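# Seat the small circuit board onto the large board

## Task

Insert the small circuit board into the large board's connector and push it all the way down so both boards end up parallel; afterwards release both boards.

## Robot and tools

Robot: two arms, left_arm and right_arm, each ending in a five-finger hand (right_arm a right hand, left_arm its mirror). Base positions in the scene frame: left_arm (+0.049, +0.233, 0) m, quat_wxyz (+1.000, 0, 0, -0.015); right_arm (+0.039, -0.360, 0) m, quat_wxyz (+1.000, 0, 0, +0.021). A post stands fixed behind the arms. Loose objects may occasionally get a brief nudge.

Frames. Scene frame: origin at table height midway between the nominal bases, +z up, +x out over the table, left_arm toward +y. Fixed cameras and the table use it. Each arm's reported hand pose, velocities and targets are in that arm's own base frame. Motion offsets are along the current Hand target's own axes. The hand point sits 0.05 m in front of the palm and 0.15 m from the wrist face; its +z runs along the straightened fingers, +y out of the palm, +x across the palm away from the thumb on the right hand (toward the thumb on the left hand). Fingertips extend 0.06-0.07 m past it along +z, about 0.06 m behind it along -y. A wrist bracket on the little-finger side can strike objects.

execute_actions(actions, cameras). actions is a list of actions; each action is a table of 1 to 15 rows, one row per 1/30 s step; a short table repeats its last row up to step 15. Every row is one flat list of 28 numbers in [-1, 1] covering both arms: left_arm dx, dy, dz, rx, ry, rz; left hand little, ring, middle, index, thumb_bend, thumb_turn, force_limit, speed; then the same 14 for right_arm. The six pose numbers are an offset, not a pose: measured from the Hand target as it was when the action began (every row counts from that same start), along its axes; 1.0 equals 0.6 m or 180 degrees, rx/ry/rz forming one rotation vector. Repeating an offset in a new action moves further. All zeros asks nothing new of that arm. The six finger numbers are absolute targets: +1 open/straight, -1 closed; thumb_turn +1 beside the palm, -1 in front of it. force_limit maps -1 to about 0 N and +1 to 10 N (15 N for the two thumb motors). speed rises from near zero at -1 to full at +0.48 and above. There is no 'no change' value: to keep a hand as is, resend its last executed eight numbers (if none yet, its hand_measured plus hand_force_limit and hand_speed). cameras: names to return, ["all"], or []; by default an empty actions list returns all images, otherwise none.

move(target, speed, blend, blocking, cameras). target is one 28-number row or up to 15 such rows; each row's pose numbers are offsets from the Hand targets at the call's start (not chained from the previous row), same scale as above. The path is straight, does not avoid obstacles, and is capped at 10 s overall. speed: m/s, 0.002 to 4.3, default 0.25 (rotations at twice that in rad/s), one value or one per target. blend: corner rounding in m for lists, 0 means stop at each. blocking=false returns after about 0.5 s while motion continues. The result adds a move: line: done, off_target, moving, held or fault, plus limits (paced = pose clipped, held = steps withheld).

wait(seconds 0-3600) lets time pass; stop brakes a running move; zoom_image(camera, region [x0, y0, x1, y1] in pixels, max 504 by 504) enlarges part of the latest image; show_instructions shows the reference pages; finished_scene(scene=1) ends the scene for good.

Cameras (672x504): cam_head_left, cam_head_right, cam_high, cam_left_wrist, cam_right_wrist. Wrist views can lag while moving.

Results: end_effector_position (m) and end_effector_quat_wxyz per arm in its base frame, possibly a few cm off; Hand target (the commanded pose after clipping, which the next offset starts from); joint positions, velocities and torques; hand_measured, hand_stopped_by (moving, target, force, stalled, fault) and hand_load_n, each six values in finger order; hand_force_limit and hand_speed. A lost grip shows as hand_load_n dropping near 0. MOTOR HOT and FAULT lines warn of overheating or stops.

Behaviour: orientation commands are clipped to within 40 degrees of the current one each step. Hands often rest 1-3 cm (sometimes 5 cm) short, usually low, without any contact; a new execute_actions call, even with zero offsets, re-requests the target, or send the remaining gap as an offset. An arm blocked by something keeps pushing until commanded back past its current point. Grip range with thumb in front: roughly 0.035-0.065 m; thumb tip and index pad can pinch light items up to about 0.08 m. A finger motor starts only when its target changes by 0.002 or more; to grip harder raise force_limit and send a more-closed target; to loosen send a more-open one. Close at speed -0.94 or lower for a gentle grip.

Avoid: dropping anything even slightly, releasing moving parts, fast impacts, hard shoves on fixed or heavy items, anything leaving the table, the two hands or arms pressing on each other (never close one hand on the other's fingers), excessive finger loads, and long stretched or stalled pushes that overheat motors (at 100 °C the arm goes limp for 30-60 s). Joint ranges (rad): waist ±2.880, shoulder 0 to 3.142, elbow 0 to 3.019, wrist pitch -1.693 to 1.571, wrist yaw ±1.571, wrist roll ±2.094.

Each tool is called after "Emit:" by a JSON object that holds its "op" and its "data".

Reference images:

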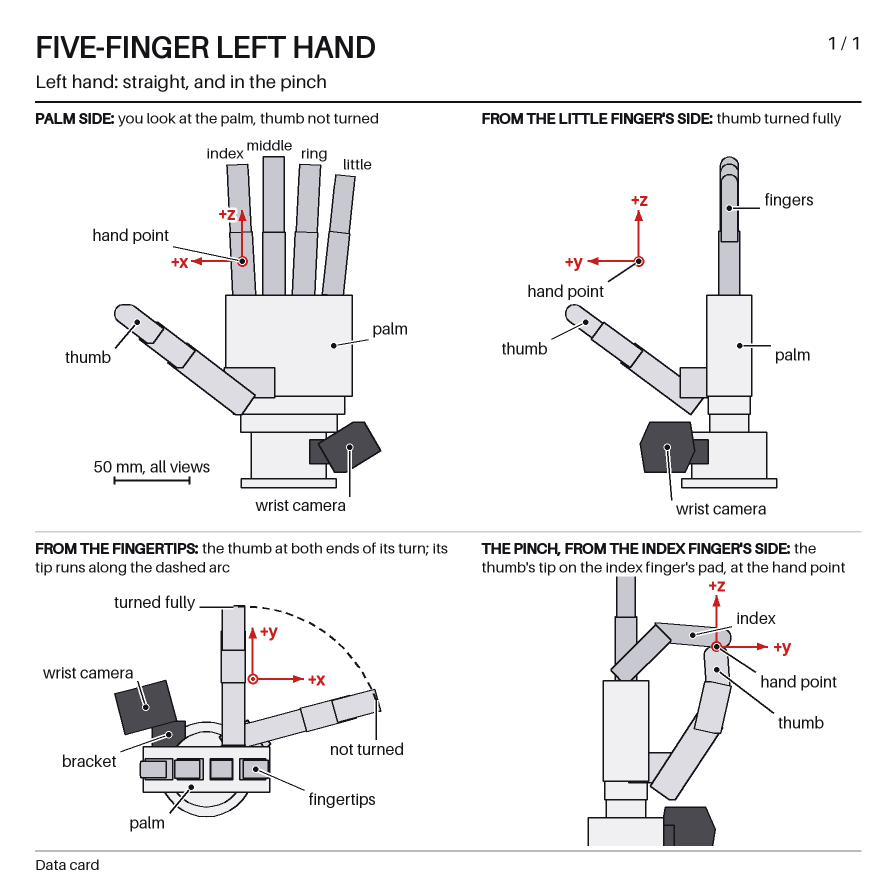

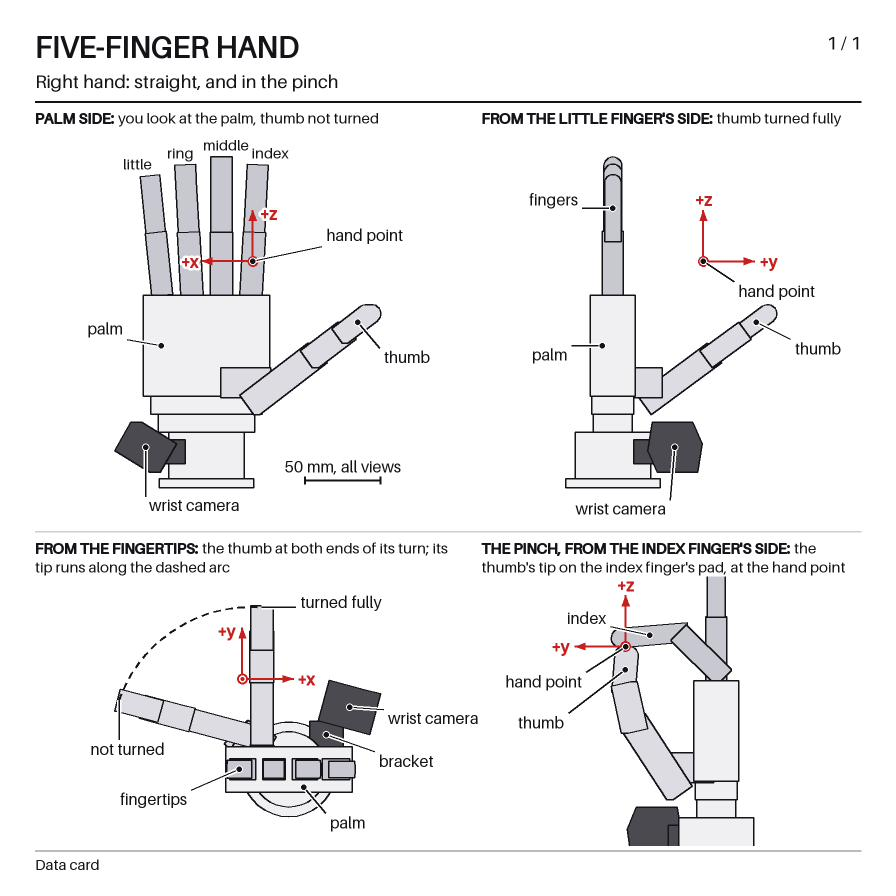

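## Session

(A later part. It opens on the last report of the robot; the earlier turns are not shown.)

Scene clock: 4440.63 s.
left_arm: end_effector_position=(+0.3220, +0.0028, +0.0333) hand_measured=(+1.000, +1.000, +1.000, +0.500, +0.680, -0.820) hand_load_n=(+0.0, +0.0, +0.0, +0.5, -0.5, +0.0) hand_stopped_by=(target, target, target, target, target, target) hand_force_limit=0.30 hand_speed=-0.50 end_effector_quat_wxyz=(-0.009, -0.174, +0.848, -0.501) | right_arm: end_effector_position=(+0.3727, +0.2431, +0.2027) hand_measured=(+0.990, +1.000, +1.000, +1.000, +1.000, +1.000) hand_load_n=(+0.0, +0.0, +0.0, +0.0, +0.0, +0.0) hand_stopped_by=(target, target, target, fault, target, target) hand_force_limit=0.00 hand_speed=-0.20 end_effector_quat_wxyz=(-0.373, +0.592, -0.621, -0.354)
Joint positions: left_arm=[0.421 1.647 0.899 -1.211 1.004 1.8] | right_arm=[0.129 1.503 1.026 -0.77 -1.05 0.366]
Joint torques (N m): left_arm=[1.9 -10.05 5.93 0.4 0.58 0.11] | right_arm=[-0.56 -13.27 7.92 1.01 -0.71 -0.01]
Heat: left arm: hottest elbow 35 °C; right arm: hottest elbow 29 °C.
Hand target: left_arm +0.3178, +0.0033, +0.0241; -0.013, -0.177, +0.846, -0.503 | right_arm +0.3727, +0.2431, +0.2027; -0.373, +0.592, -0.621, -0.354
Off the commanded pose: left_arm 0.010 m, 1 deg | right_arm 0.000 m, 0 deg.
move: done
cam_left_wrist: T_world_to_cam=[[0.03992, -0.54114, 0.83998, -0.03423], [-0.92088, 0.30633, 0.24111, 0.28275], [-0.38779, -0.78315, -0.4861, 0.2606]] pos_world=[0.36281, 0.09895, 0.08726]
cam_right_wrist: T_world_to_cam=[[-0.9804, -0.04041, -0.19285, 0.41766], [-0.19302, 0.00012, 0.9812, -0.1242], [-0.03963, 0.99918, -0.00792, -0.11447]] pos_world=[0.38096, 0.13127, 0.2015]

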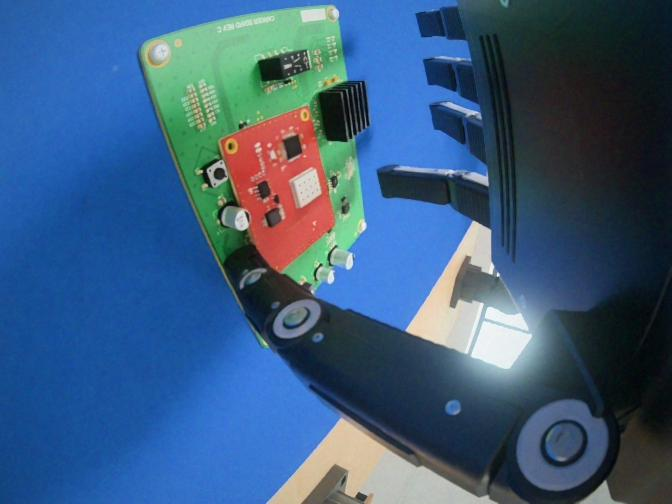

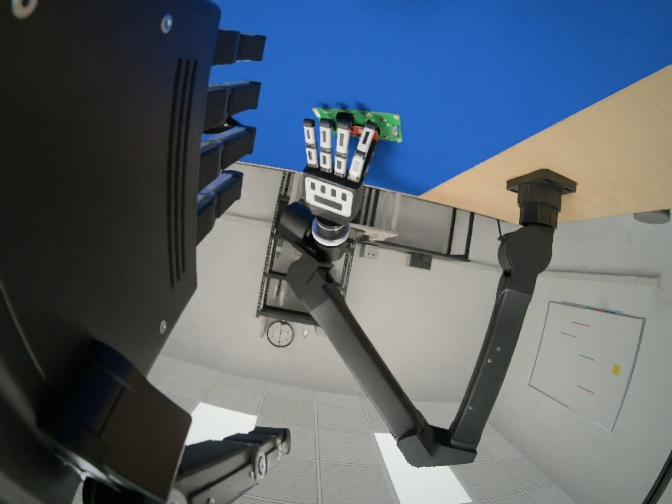

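Emit:
{"op": "move", "data": {"target": [-0.0004,-0.00427,0.00715,0,0,0,1,1,1,0.5,0.68,-0.82,0.3,-0.5,0,0,0,0,0,0,0.99,1,1,1,1,1,0,-0.2], "speed": 0.04, "cameras": ["cam_left_wrist"]}}

Emit:
{"op": "zoom_image", "data": {"camera": "cam_left_wrist", "region": [200, 120, 360, 280]}}

Scene clock: 4446.17 s.
left_arm: end_effector_position=(+0.3246, +0.0031, +0.0329) hand_measured=(+1.000, +1.000, +1.000, +0.500, +0.680, -0.820) hand_load_n=(+0.0, +0.0, +0.0, +0.0, -0.5, +1.5) hand_stopped_by=(target, target, target, target, target, target) hand_force_limit=0.30 hand_speed=-0.50 end_effector_quat_wxyz=(-0.005, -0.177, +0.847, -0.502) | right_arm: end_effector_position=(+0.3727, +0.2431, +0.2027) hand_measured=(+0.990, +1.000, +1.000, +1.000, +1.000, +1.000) hand_load_n=(+0.0, +0.0, +0.0, +0.0, +0.0, +0.0) hand_stopped_by=(target, target, target, fault, target, target) hand_force_limit=0.00 hand_speed=-0.20 end_effector_quat_wxyz=(-0.373, +0.592, -0.621, -0.354)
Joint positions: left_arm=[0.421 1.647 0.899 -1.197 1.008 1.788] | right_arm=[0.129 1.503 1.026 -0.77 -1.05 0.366]
Joint torques (N m): left_arm=[-1.08 -9.47 5.79 0.64 0.57 -0.02] | right_arm=[-0.5 -13.04 7.9 1.02 -0.69 0.01]
Heat: left arm: hottest elbow 34 °C; right arm: hottest elbow 29 °C.
Hand target: left_arm +0.3194, -0.0014, +0.0241; -0.013, -0.177, +0.846, -0.503 | right_arm +0.3727, +0.2431, +0.2027; -0.373, +0.592, -0.621, -0.354
Off the commanded pose: left_arm 0.011 m, 1 deg | right_arm 0.000 m, 0 deg.
move: off_target (left_arm)
cam_left_wrist: T_world_to_cam=[[0.04046, -0.54057, 0.84032, -0.034], [-0.92416, 0.29948, 0.23715, 0.28641], [-0.37986, -0.78619, -0.48746, 0.25911]] pos_world=[0.36449, 0.09956, 0.08696]

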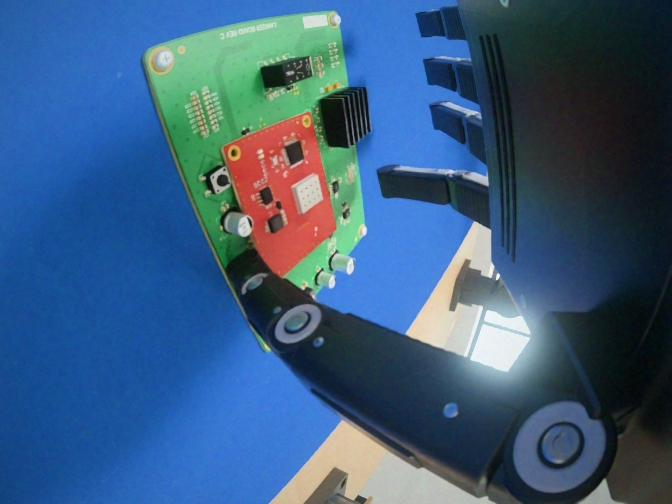

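Scaled by 3.150 from the camera's image (finer frame: 960x720).

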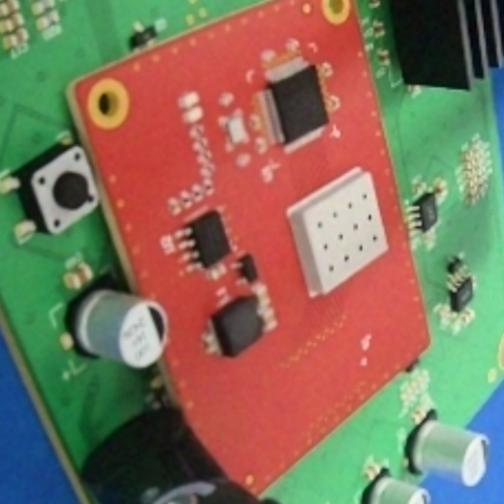

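Emit:
{"op": "move", "data": {"target": [0.00443,-0.0038,0.00829,0,0,0,1,1,1,0.5,0.68,-0.82,0.3,-0.5,0,0,0,0,0,0,0.99,1,1,1,1,1,0,-0.2], "speed": 0.04, "cameras": ["cam_left_wrist"]}}

Emit:
{"op": "zoom_image", "data": {"camera": "cam_left_wrist", "region": [200, 120, 360, 280]}}

Scene clock: 4454.00 s.
left_arm: end_effector_position=(+0.3267, +0.0003, +0.0323) hand_measured=(+1.000, +1.000, +1.000, +0.500, +0.680, -0.820) hand_load_n=(+0.0, +0.0, +0.0, +0.0, +0.5, +0.5) hand_stopped_by=(target, target, target, target, target, target) hand_force_limit=0.30 hand_speed=-0.50 end_effector_quat_wxyz=(-0.003, -0.179, +0.846, -0.502) | right_arm: end_effector_position=(+0.3727, +0.2431, +0.2027) hand_measured=(+0.990, +1.000, +1.000, +1.000, +1.000, +1.000) hand_load_n=(+0.0, +0.0, +0.0, +0.0, +0.0, +0.0) hand_stopped_by=(target, target, target, fault, target, target) hand_force_limit=0.00 hand_speed=-0.20 end_effector_quat_wxyz=(-0.373, +0.592, -0.621, -0.354)
Joint positions: left_arm=[0.414 1.644 0.895 -1.175 1.015 1.765] | right_arm=[0.129 1.503 1.026 -0.77 -1.05 0.366]
Joint torques (N m): left_arm=[-1.08 -10.81 4.74 0.66 0.52 0.04] | right_arm=[-0.5 -13.16 7.92 1.11 -0.7 -0.01]
Heat: left arm: hottest elbow 34 °C; right arm: hottest elbow 29 °C.
Hand target: left_arm +0.3183, -0.0074, +0.0239; -0.013, -0.177, +0.846, -0.503 | right_arm +0.3727, +0.2431, +0.2027; -0.373, +0.592, -0.621, -0.354
Off the commanded pose: left_arm 0.014 m, 1 deg | right_arm 0.000 m, 0 deg.
move: off_target (left_arm)
cam_left_wrist: T_world_to_cam=[[0.04285, -0.53902, 0.8412, -0.03586], [-0.9266, 0.29342, 0.23521, 0.29013], [-0.37361, -0.78953, -0.48689, 0.25537]] pos_world=[0.36578, 0.09716, 0.08626]

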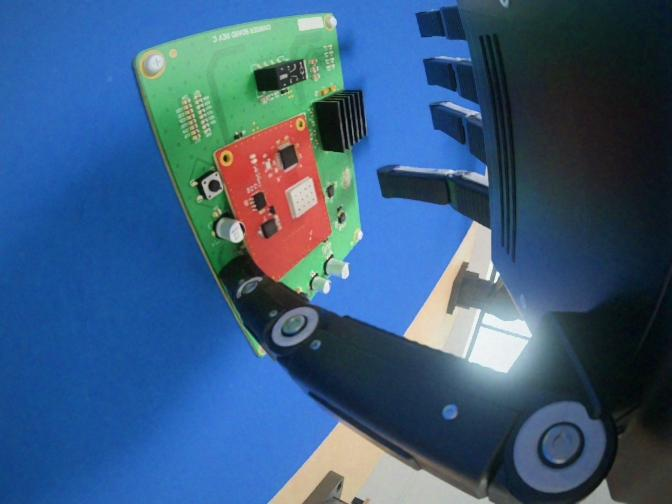

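Scaled by 3.150 from the camera's image (finer frame: 960x720).

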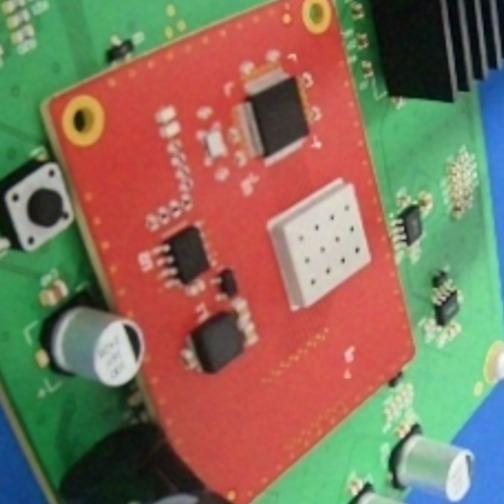

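Emit:
{"op": "move", "data": {"target": [0.01168,-0.00145,0.00315,0,0,0,1,1,1,0.5,0.68,-0.82,0.3,-0.5,0,0,0,0,0,0,0.99,1,1,1,1,1,0,-0.2], "speed": 0.04, "cameras": ["cam_left_wrist"]}}

Emit:
{"op": "zoom_image", "data": {"camera": "cam_left_wrist", "region": [200, 120, 360, 280]}}

Scene clock: 4461.87 s.
left_arm: end_effector_position=(+0.3223, -0.0021, +0.0335) hand_measured=(+1.000, +1.000, +1.000, +0.500, +0.680, -0.820) hand_load_n=(+0.0, +0.0, -0.5, +0.0, +1.0, +0.0) hand_stopped_by=(target, target, target, target, target, target) hand_force_limit=0.30 hand_speed=-0.50 end_effector_quat_wxyz=(+0.000, -0.177, +0.847, -0.502) | right_arm: end_effector_position=(+0.3727, +0.2431, +0.2027) hand_measured=(+0.990, +1.000, +1.000, +1.000, +1.000, +1.000) hand_load_n=(+0.0, +0.0, +0.0, +0.5, +0.0, +0.0) hand_stopped_by=(target, target, target, fault, target, target) hand_force_limit=0.00 hand_speed=-0.20 end_effector_quat_wxyz=(-0.373, +0.592, -0.621, -0.354)
Joint positions: left_arm=[0.413 1.624 0.877 -1.166 1.015 1.763] | right_arm=[0.129 1.503 1.026 -0.77 -1.05 0.366]
Joint torques (N m): left_arm=[-1.03 -10.93 4.68 0.62 0.53 -0.1] | right_arm=[-0.38 -13.04 7.88 1.09 -0.69 -0.02]
Heat: left arm: hottest elbow 34 °C; right arm: hottest elbow 29 °C.
Hand target: left_arm +0.3124, -0.0114, +0.0253; -0.013, -0.177, +0.846, -0.503 | right_arm +0.3727, +0.2431, +0.2027; -0.373, +0.592, -0.621, -0.354
Off the commanded pose: left_arm 0.016 m, 2 deg | right_arm 0.000 m, 0 deg.
move: off_target (left_arm)
cam_left_wrist: T_world_to_cam=[[0.03639, -0.54212, 0.83951, -0.03587], [-0.92823, 0.29287, 0.22937, 0.28729], [-0.37021, -0.78761, -0.49256, 0.25145]] pos_world=[0.36107, 0.09446, 0.08807]

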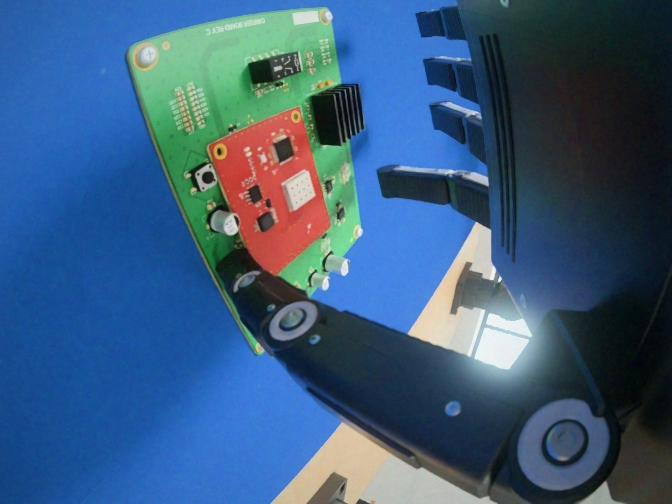

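Scaled by 3.150 from the camera's image (finer frame: 960x720).

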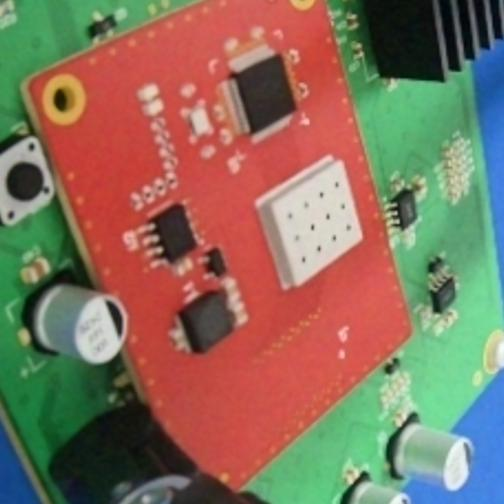

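Emit:
{"op": "move", "data": {"target": [0.0016,-0.00387,0.00727,0,0,0,1,1,1,0.5,0.68,-0.82,0.3,-0.5,0,0,0,0,0,0,0.99,1,1,1,1,1,0,-0.2], "speed": 0.04, "cameras": ["cam_left_wrist","cam_right_wrist"]}}

Emit:
{"op": "zoom_image", "data": {"camera": "cam_left_wrist", "region": [200, 120, 360, 280]}}

Emit:
{"op": "zoom_image", "data": {"camera": "cam_right_wrist", "region": [335, 110, 395, 155]}}

Scene clock: 4470.47 s.
left_arm: end_effector_position=(+0.3225, -0.0079, +0.0334) hand_measured=(+1.000, +1.000, +1.000, +0.500, +0.680, -0.820) hand_load_n=(+0.0, +0.0, +0.0, +0.0, +1.0, +0.0) hand_stopped_by=(target, target, target, target, target, target) hand_force_limit=0.30 hand_speed=-0.50 end_effector_quat_wxyz=(-0.001, -0.177, +0.847, -0.502) | right_arm: end_effector_position=(+0.3727, +0.2431, +0.2027) hand_measured=(+0.990, +1.000, +1.000, +1.000, +1.000, +1.000) hand_load_n=(+0.0, +0.0, +0.0, +0.0, +0.0, +0.0) hand_stopped_by=(target, target, target, fault, target, target) hand_force_limit=0.00 hand_speed=-0.20 end_effector_quat_wxyz=(-0.373, +0.592, -0.621, -0.354)
Joint positions: left_arm=[0.397 1.617 0.868 -1.145 1.019 1.739] | right_arm=[0.129 1.503 1.026 -0.77 -1.05 0.366]
Joint torques (N m): left_arm=[-0.5 -10.52 4.88 0.44 0.55 0.01] | right_arm=[-0.38 -12.92 7.9 1.02 -0.71 -0.02]
Heat: left arm: hottest elbow 33 °C; right arm: hottest elbow 29 °C.
Hand target: left_arm +0.3128, -0.0164, +0.0252; -0.013, -0.177, +0.846, -0.503 | right_arm +0.3727, +0.2431, +0.2027; -0.373, +0.592, -0.621, -0.354
Off the commanded pose: left_arm 0.015 m, 1 deg | right_arm 0.000 m, 0 deg.
move: off_target (left_arm)
cam_left_wrist: T_world_to_cam=[[0.03624, -0.54205, 0.83956, -0.03889], [-0.92748, 0.29458, 0.23023, 0.2888], [-0.37212, -0.78702, -0.49207, 0.24754]] pos_world=[0.36138, 0.08866, 0.08797]
cam_right_wrist: T_world_to_cam=[[-0.9804, -0.04041, -0.19285, 0.41766], [-0.19302, 0.00012, 0.9812, -0.1242], [-0.03963, 0.99918, -0.00792, -0.11447]] pos_world=[0.38096, 0.13127, 0.2015]

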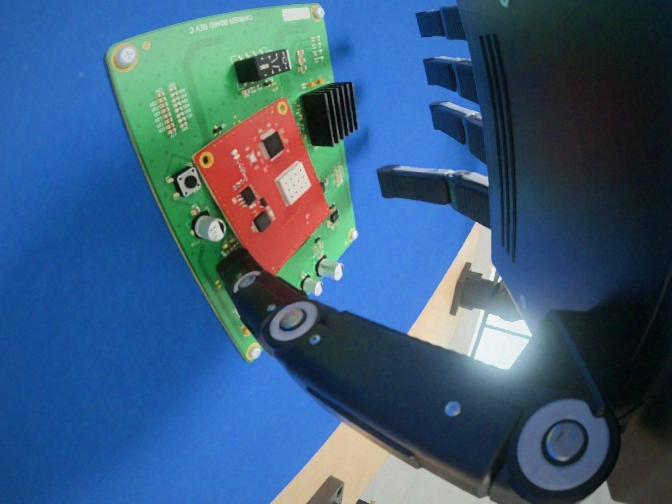

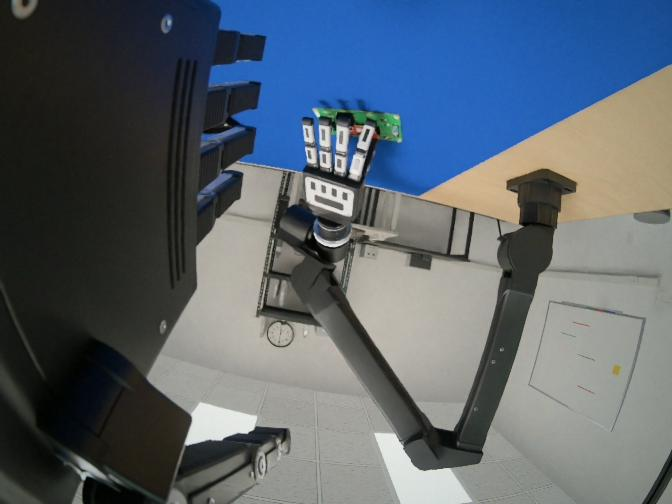

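Scaled by 3.150 from the camera's image (finer frame: 960x720).

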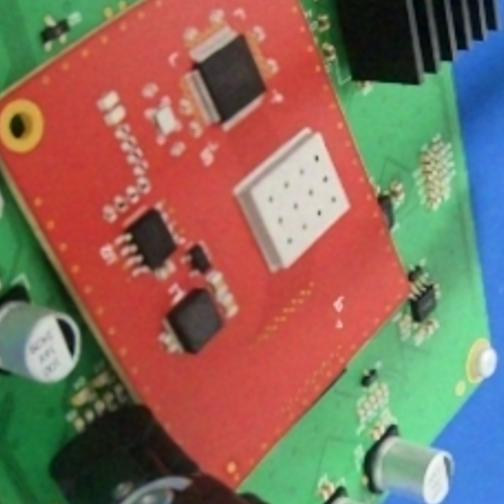

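Scaled by 8.400 from the camera's image (finer frame: 960x720).

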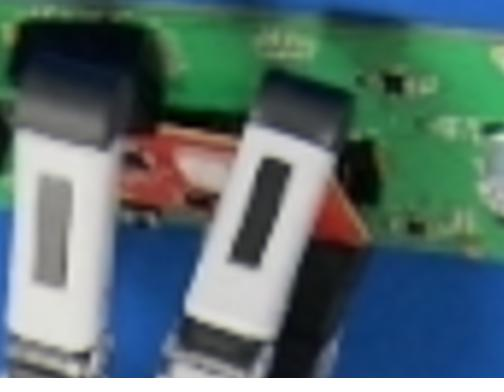

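Emit:
{"op": "zoom_image", "data": {"camera": "cam_left_wrist", "region": [160, 80, 300, 200]}}

Emit:
{"op": "zoom_image", "data": {"camera": "cam_left_wrist", "region": [250, 180, 370, 300]}}

Scaled by 3.600 from the camera's image (finer frame: 960x720).

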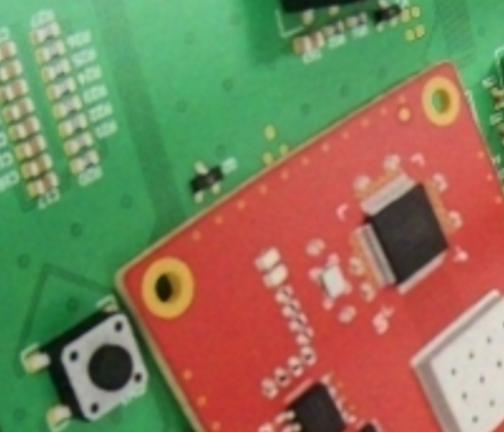

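Scaled by 4.200 from the camera's image (finer frame: 960x720).

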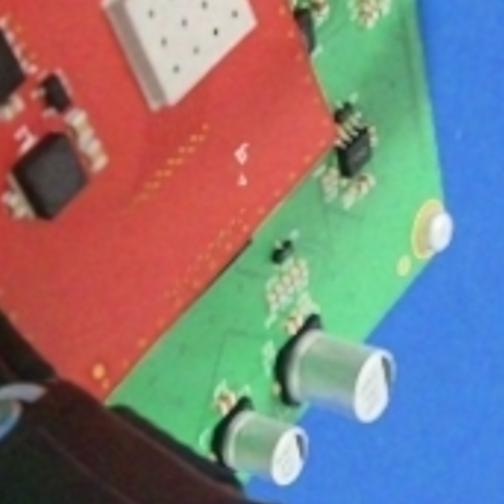

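Emit:
{"op": "move", "data": {"target": [[-0.02495,-0.04392,-0.0294,0,0,0,1,1,1,0.5,0.68,-0.82,0.3,-0.5,0,0,0,0,0,0,0.99,1,1,1,1,1,0,-0.2],[-0.01828,-0.07213,-0.04587,0,0,0,1,1,1,0.5,0.68,-0.82,0.3,-0.5,0,0,0,0,0,0,0.99,1,1,1,1,1,0,-0.2]], "speed": 0.06, "cameras": ["cam_left_wrist","cam_right_wrist"]}}

Emit:
{"op": "zoom_image", "data": {"camera": "cam_left_wrist", "region": [150, 60, 300, 210]}}

Emit:
{"op": "zoom_image", "data": {"camera": "cam_left_wrist", "region": [190, 170, 330, 310]}}

Emit:
{"op": "zoom_image", "data": {"camera": "cam_right_wrist", "region": [335, 110, 395, 155]}}

Scene clock: 4527.20 s.
left_arm: end_effector_position=(+0.3178, -0.0125, +0.0620) hand_measured=(+1.000, +1.000, +1.000, +0.500, +0.680, -0.820) hand_load_n=(+0.0, +0.0, +0.0, +0.0, +0.0, +0.0) hand_stopped_by=(target, target, target, target, target, target) hand_force_limit=0.30 hand_speed=-0.50 end_effector_quat_wxyz=(-0.025, -0.185, +0.842, -0.506) | right_arm: end_effector_position=(+0.3727, +0.2431, +0.2027) hand_measured=(+0.990, +1.000, +1.000, +1.000, +1.000, +1.000) hand_load_n=(+0.0, +0.0, +0.0, +0.0, +0.0, +0.0) hand_stopped_by=(target, target, target, fault, target, target) hand_force_limit=0.00 hand_speed=-0.20 end_effector_quat_wxyz=(-0.373, +0.592, -0.621, -0.354)
Joint positions: left_arm=[0.389 1.584 0.908 -1.269 1.02 1.738] | right_arm=[0.129 1.503 1.026 -0.77 -1.05 0.366]
Joint torques (N m): left_arm=[-0.26 -11.87 11.38 -0.31 0.59 -0.03] | right_arm=[-0.38 -13.1 7.82 1.05 -0.7 -0.03]
Heat: left arm: hottest elbow 32 °C; right arm: hottest elbow 30 °C.
Hand target: left_arm +0.3324, -0.0084, +0.0733; -0.013, -0.177, +0.846, -0.503 | right_arm +0.3727, +0.2431, +0.2027; -0.373, +0.592, -0.621, -0.354
Off the commanded pose: left_arm 0.019 m, 2 deg | right_arm 0.000 m, 0 deg.
move: off_target (left_arm)
cam_left_wrist: T_world_to_cam=[[0.07278, -0.52547, 0.84769, -0.07714], [-0.91326, 0.30648, 0.26838, 0.27254], [-0.40083, -0.7937, -0.45759, 0.26324]] pos_world=[0.36003, 0.08487, 0.1127]
cam_right_wrist: T_world_to_cam=[[-0.9804, -0.04041, -0.19285, 0.41766], [-0.19302, 0.00012, 0.9812, -0.1242], [-0.03963, 0.99918, -0.00792, -0.11447]] pos_world=[0.38096, 0.13127, 0.2015]

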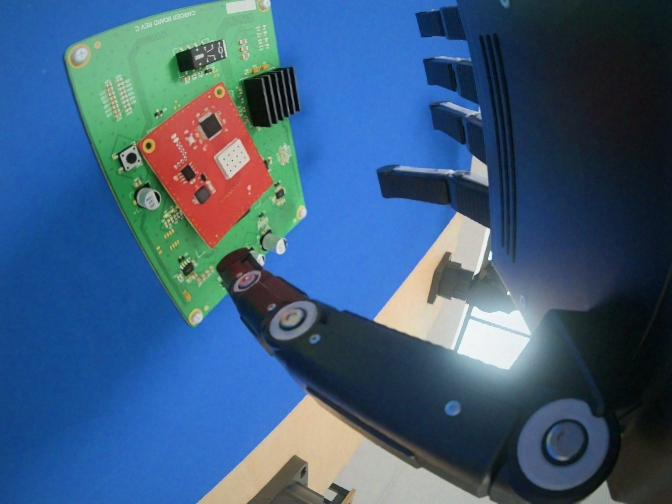

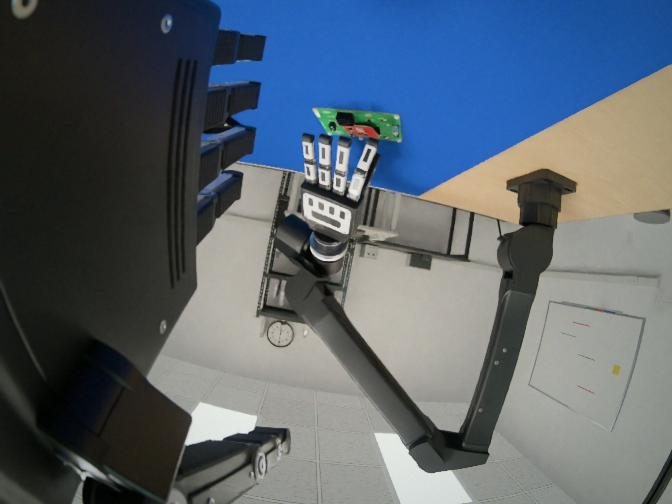

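Scaled by 3.360 from the camera's image (finer frame: 960x720).

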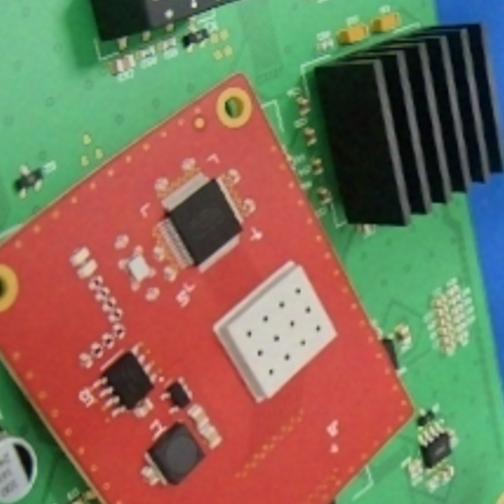

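Scaled by 3.600 from the camera's image (finer frame: 960x720).

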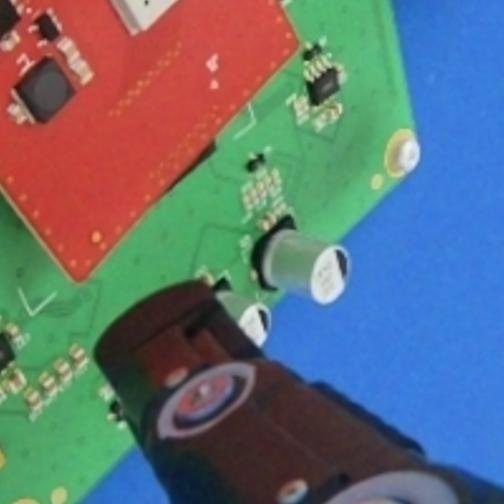

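Scaled by 8.400 from the camera's image (finer frame: 960x720).

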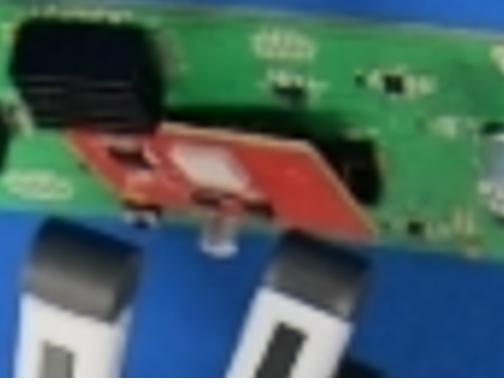

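Emit:
{"op": "zoom_image", "data": {"camera": "cam_left_wrist", "region": [185, 230, 235, 280]}}

Emit:
{"op": "zoom_image", "data": {"camera": "cam_left_wrist", "region": [235, 170, 285, 220]}}

Emit:
{"op": "zoom_image", "data": {"camera": "cam_left_wrist", "region": [205, 65, 255, 115]}}

Emit:
{"op": "zoom_image", "data": {"camera": "cam_left_wrist", "region": [115, 110, 165, 160]}}

Scaled by 10.080 from the camera's image (finer frame: 960x720).

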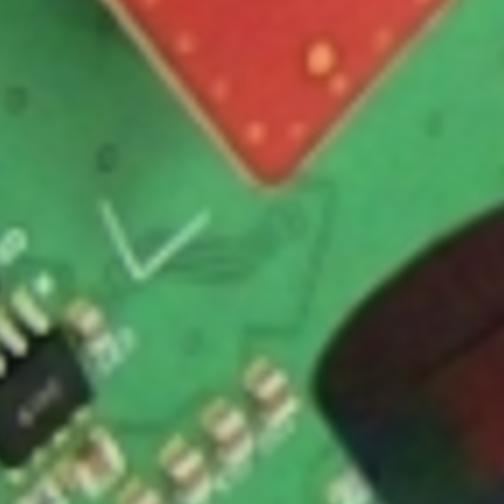

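Scaled by 10.080 from the camera's image (finer frame: 960x720).

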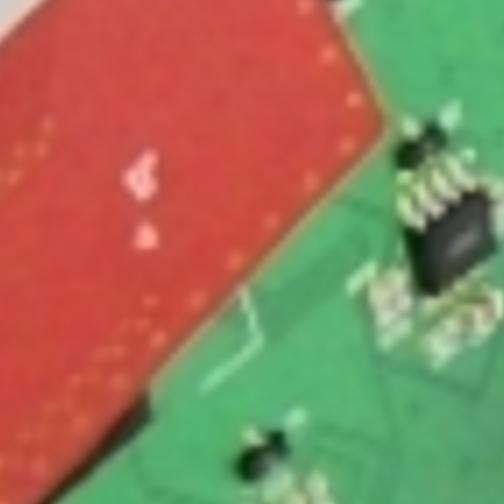

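Scaled by 10.080 from the camera's image (finer frame: 960x720).

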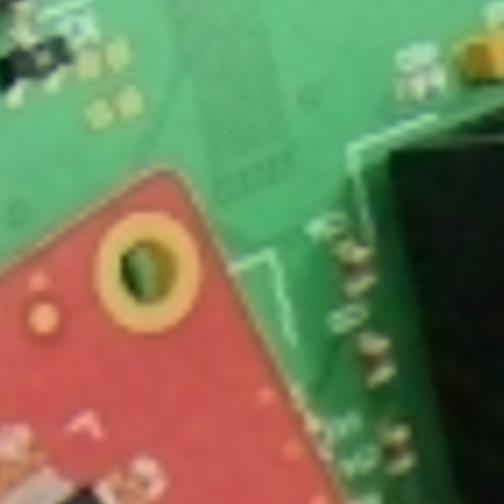

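Scaled by 10.080 from the camera's image (finer frame: 960x720).

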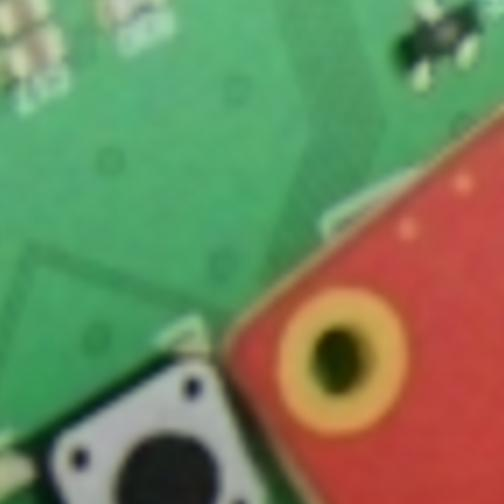

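Emit:
{"op": "move", "data": {"target": [[-0.01855,-0.00378,-0.0078,0.00717,-0.05972,-0.03533,1,1,1,0.3,0.68,-0.82,0.3,-0.5,0,0,0,0,0,0,0.99,1,1,1,1,1,0,-0.2],[-0.00075,0.05687,0.02817,0.00717,-0.05972,-0.03533,1,1,1,0.3,0.68,-0.82,0.3,-0.5,0,0,0,0,0,0,0.99,1,1,1,1,1,0,-0.2]], "speed": [0.12,0.06], "cameras": ["cam_left_wrist","cam_right_wrist"]}}

Emit:
{"op": "zoom_image", "data": {"camera": "cam_left_wrist", "region": [200, 80, 360, 240]}}

Emit:
{"op": "zoom_image", "data": {"camera": "cam_right_wrist", "region": [335, 110, 395, 155]}}

Scene clock: 4625.03 s.
left_arm: end_effector_position=(+0.3301, -0.0084, +0.0453) hand_measured=(+1.000, +1.000, +1.000, +0.300, +0.680, -0.820) hand_load_n=(+0.0, +0.0, +0.0, +0.0, +0.0, +0.0) hand_stopped_by=(target, target, target, target, target, target) hand_force_limit=0.30 hand_speed=-0.50 end_effector_quat_wxyz=(+0.048, -0.261, +0.829, -0.492) | right_arm: end_effector_position=(+0.3727, +0.2431, +0.2027) hand_measured=(+0.990, +1.000, +1.000, +1.000, +1.000, +1.000) hand_load_n=(+0.0, +0.0, +0.0, +0.0, +0.0, +0.0) hand_stopped_by=(target, target, target, fault, target, target) hand_force_limit=0.00 hand_speed=-0.20 end_effector_quat_wxyz=(-0.373, +0.592, -0.621, -0.354)
Joint positions: left_arm=[0.413 1.481 0.767 -0.874 1.035 1.384] | right_arm=[0.129 1.503 1.026 -0.77 -1.05 0.366]
Joint torques (N m): left_arm=[1.73 -8 6.75 0.99 0.54 0.01] | right_arm=[-0.56 -12.81 7.88 1.1 -0.73 -0.01]
Heat: left arm: hottest elbow 37 °C; right arm: hottest elbow 30 °C.
Hand target: left_arm +0.3246, -0.0080, +0.0359; +0.040, -0.270, +0.827, -0.492 | right_arm +0.3727, +0.2431, +0.2027; -0.373, +0.592, -0.621, -0.354
Off the commanded pose: left_arm 0.011 m, 1 deg | right_arm 0.000 m, 0 deg.
move: off_target (left_arm)
cam_left_wrist: T_world_to_cam=[[0.14766, -0.53636, 0.83097, -0.08582], [-0.96589, 0.10251, 0.2378, 0.30396], [-0.21273, -0.83774, -0.50293, 0.20333]] pos_world=[0.34952, 0.09314, 0.10129]
cam_right_wrist: T_world_to_cam=[[-0.9804, -0.04041, -0.19285, 0.41766], [-0.19302, 0.00012, 0.9812, -0.1242], [-0.03963, 0.99918, -0.00792, -0.11447]] pos_world=[0.38096, 0.13127, 0.2015]

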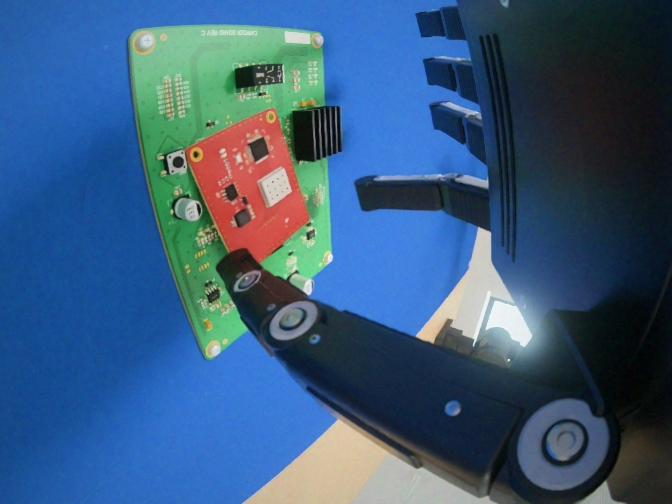

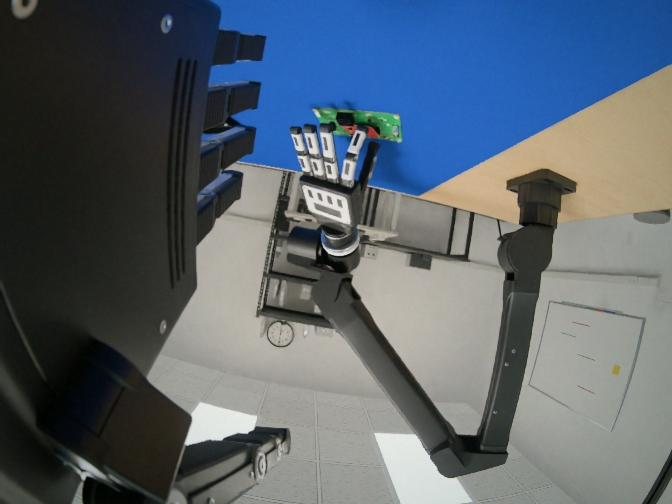

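Scaled by 3.150 from the camera's image (finer frame: 960x720).

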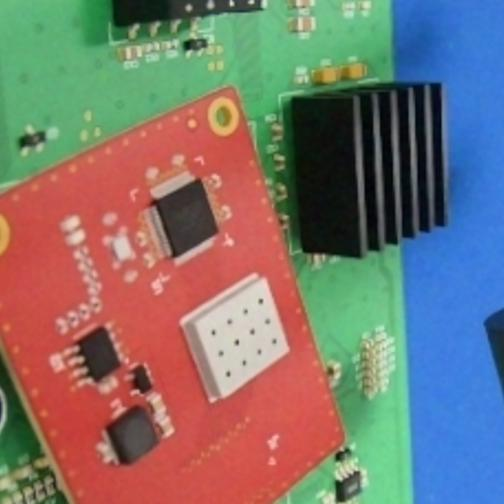

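Scaled by 8.400 from the camera's image (finer frame: 960x720).

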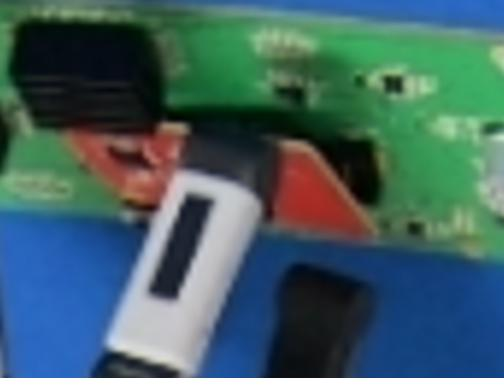

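Emit:
{"op": "move", "data": {"target": [-0.0022,0.02405,0.00778,0,0,0,1,1,1,0.3,0.6,-0.82,0.3,-0.5,0,0,0,0,0,0,0.99,1,1,1,1,1,0,-0.2], "speed": 0.06, "cameras": ["cam_left_wrist","cam_right_wrist"]}}

Emit:
{"op": "zoom_image", "data": {"camera": "cam_left_wrist", "region": [210, 130, 370, 290]}}

Emit:
{"op": "zoom_image", "data": {"camera": "cam_right_wrist", "region": [335, 110, 395, 155]}}

Scene clock: 4648.97 s.
left_arm: end_effector_position=(+0.3266, -0.0056, +0.0316) hand_measured=(+1.000, +1.000, +1.000, +0.300, +0.600, -0.820) hand_load_n=(+0.0, +0.0, +0.0, +0.0, +0.0, +0.0) hand_stopped_by=(target, target, target, target, target, target) hand_force_limit=0.30 hand_speed=-0.50 end_effector_quat_wxyz=(+0.046, -0.268, +0.827, -0.493) | right_arm: end_effector_position=(+0.3727, +0.2431, +0.2027) hand_measured=(+0.990, +1.000, +1.000, +1.000, +1.000, +1.000) hand_load_n=(+0.0, +0.0, +0.0, +0.0, +0.0, +0.0) hand_stopped_by=(target, target, target, fault, target, target) hand_force_limit=0.00 hand_speed=-0.20 end_effector_quat_wxyz=(-0.373, +0.592, -0.621, -0.354)
Joint positions: left_arm=[0.426 1.511 0.75 -0.843 1.034 1.387] | right_arm=[0.129 1.503 1.026 -0.77 -1.05 0.366]
Joint torques (N m): left_arm=[0.5 -7.71 6.23 0.96 0.56 0.11] | right_arm=[-0.38 -12.86 7.84 1.11 -0.7 0]
Heat: left arm: hottest elbow 36 °C; right arm: hottest elbow 30 °C.
Hand target: left_arm +0.3216, -0.0057, +0.0212; +0.041, -0.270, +0.827, -0.492 | right_arm +0.3727, +0.2431, +0.2027; -0.373, +0.592, -0.621, -0.354
Off the commanded pose: left_arm 0.012 m, 1 deg | right_arm 0.000 m, 0 deg.
move: off_target (left_arm)
cam_left_wrist: T_world_to_cam=[[0.16343, -0.5306, 0.83172, -0.07748], [-0.96412, 0.09286, 0.24869, 0.30267], [-0.20919, -0.84252, -0.49639, 0.19664]] pos_world=[0.34561, 0.09645, 0.08678]
cam_right_wrist: T_world_to_cam=[[-0.9804, -0.04041, -0.19285, 0.41766], [-0.19302, 0.00012, 0.9812, -0.1242], [-0.03963, 0.99918, -0.00792, -0.11447]] pos_world=[0.38096, 0.13127, 0.2015]

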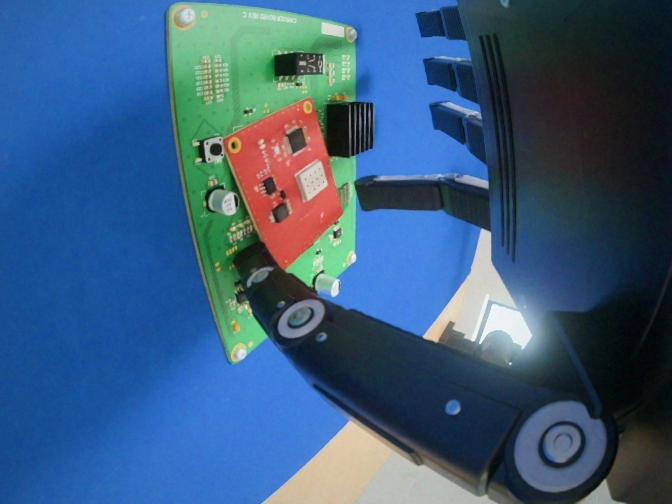

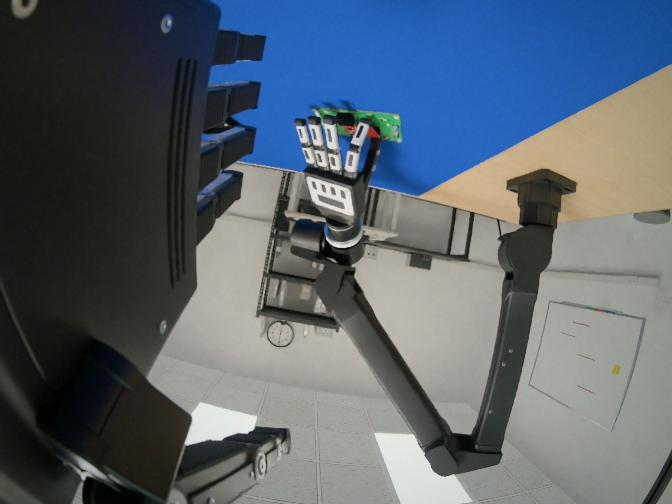

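Scaled by 3.150 from the camera's image (finer frame: 960x720).

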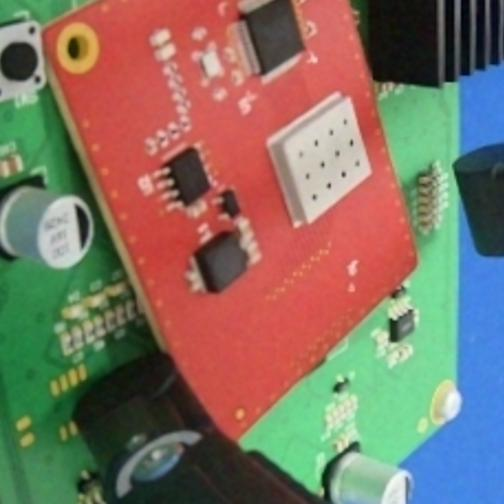

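Scaled by 8.400 from the camera's image (finer frame: 960x720).

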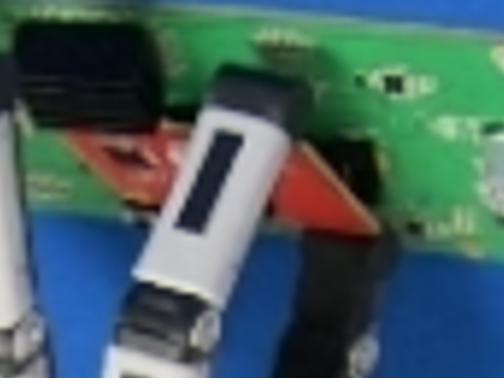

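Emit:
{"op": "move", "data": {"target": [0,0,0,0,0,0,1,1,1,0.1,0.6,-0.82,-0.2,-0.9,0,0,0,0,0,0,0.99,1,1,1,1,1,0,-0.2]}}

Emit:
{"op": "move", "data": {"target": [0,0,0,0,0,0,1,1,1,0.03,0.6,-0.82,-0.1,-0.94,0,0,0,0,0,0,0.99,1,1,1,1,1,0,-0.2], "cameras": ["cam_left_wrist","cam_right_wrist"]}}

Emit:
{"op": "zoom_image", "data": {"camera": "cam_left_wrist", "region": [210, 130, 370, 290]}}

Emit:
{"op": "zoom_image", "data": {"camera": "cam_right_wrist", "region": [335, 110, 395, 155]}}

Scene clock: 4660.80 s.
left_arm: end_effector_position=(+0.3267, -0.0055, +0.0315) hand_measured=(+1.000, +1.000, +1.000, +0.100, +0.600, -0.820) hand_load_n=(+0.0, -0.5, +0.0, +0.5, +0.0, +0.0) hand_stopped_by=(target, target, target, target, target, target) hand_force_limit=-0.20 hand_speed=-0.90 end_effector_quat_wxyz=(+0.046, -0.268, +0.827, -0.492) | right_arm: end_effector_position=(+0.3727, +0.2431, +0.2027) hand_measured=(+0.990, +1.000, +1.000, +1.000, +1.000, +1.000) hand_load_n=(+0.0, +0.0, +0.0, +0.0, +0.0, +0.0) hand_stopped_by=(target, target, target, fault, target, target) hand_force_limit=0.00 hand_speed=-0.20 end_effector_quat_wxyz=(-0.373, +0.592, -0.621, -0.354)
Joint positions: left_arm=[0.426 1.511 0.75 -0.843 1.034 1.388] | right_arm=[0.129 1.503 1.026 -0.77 -1.05 0.366]
Joint torques (N m): left_arm=[0.73 -7.36 6.53 1.01 0.56 0.11] | right_arm=[-0.5 -13.27 7.9 1.06 -0.72 0.01]
Heat: left arm: hottest elbow 35 °C; right arm: hottest elbow 30 °C.
Hand target: left_arm +0.3216, -0.0057, +0.0212; +0.041, -0.270, +0.827, -0.492 | right_arm +0.3727, +0.2431, +0.2027; -0.373, +0.592, -0.621, -0.354
Off the commanded pose: left_arm 0.012 m, 1 deg | right_arm 0.000 m, 0 deg.
move: done

Scene clock: 4661.47 s.
left_arm: end_effector_position=(+0.3269, -0.0059, +0.0320) hand_measured=(+1.000, +1.000, +1.000, +0.030, +0.600, -0.820) hand_load_n=(+0.0, -0.5, +0.0, +3.5, +2.0, +0.0) hand_stopped_by=(target, target, target, target, target, target) hand_force_limit=-0.10 hand_speed=-0.94 end_effector_quat_wxyz=(+0.046, -0.268, +0.826, -0.494) | right_arm: end_effector_position=(+0.3727, +0.2431, +0.2027) hand_measured=(+0.990, +1.000, +1.000, +1.000, +1.000, +1.000) hand_load_n=(+0.0, +0.0, +0.0, +0.5, -0.5, +0.0) hand_stopped_by=(target, target, target, fault, target, target) hand_force_limit=0.00 hand_speed=-0.20 end_effector_quat_wxyz=(-0.373, +0.592, -0.621, -0.354)
Joint positions: left_arm=[0.426 1.511 0.75 -0.843 1.038 1.388] | right_arm=[0.129 1.503 1.026 -0.77 -1.05 0.366]
Joint torques (N m): left_arm=[0.67 -7.3 6.46 0.9 0.45 0.09] | right_arm=[-0.62 -12.86 7.87 1.07 -0.71 -0.01]
Heat: left arm: hottest elbow 35 °C; right arm: hottest elbow 30 °C.
Hand target: left_arm +0.3216, -0.0057, +0.0212; +0.041, -0.270, +0.827, -0.492 | right_arm +0.3727, +0.2431, +0.2027; -0.373, +0.592, -0.621, -0.354
Off the commanded pose: left_arm 0.012 m, 1 deg | right_arm 0.000 m, 0 deg.
move: done
cam_left_wrist: T_world_to_cam=[[0.16179, -0.52855, 0.83334, -0.07755], [-0.96458, 0.09359, 0.24663, 0.3031], [-0.20835, -0.84373, -0.49469, 0.19629]] pos_world=[0.34581, 0.09625, 0.08698]
cam_right_wrist: T_world_to_cam=[[-0.9804, -0.04041, -0.19285, 0.41766], [-0.19302, 0.00012, 0.9812, -0.1242], [-0.03963, 0.99918, -0.00792, -0.11447]] pos_world=[0.38096, 0.13127, 0.2015]

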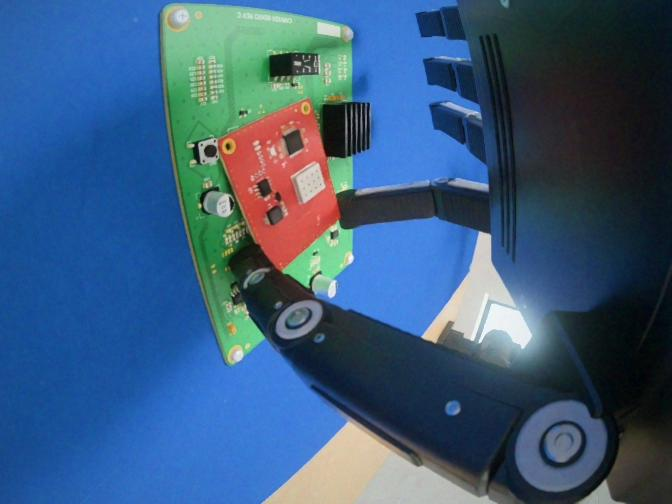

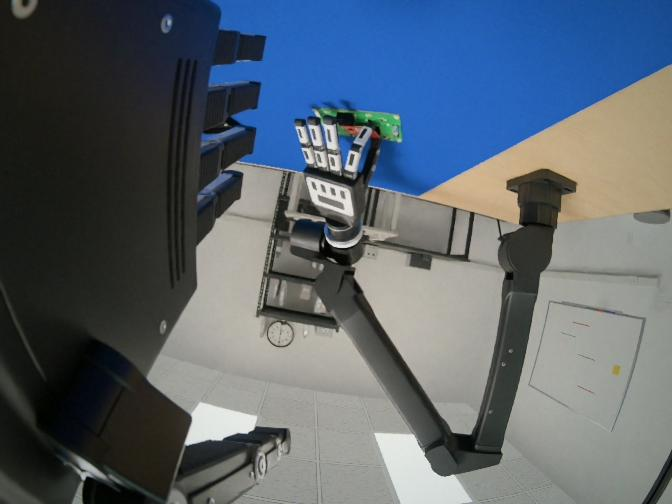

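Scaled by 3.150 from the camera's image (finer frame: 960x720).

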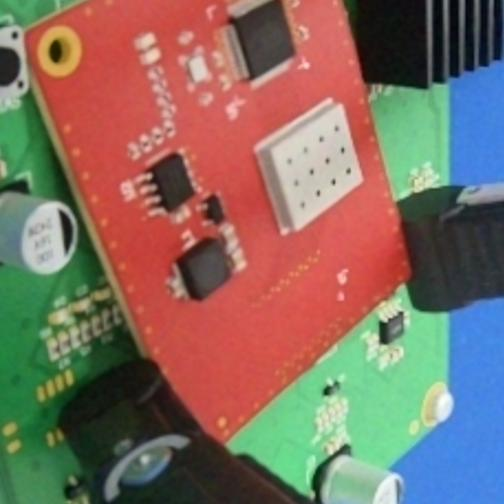

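Scaled by 8.400 from the camera's image (finer frame: 960x720).

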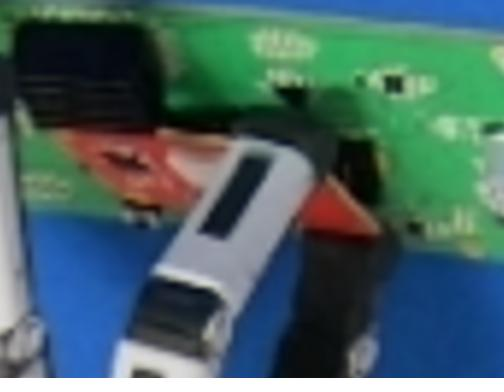

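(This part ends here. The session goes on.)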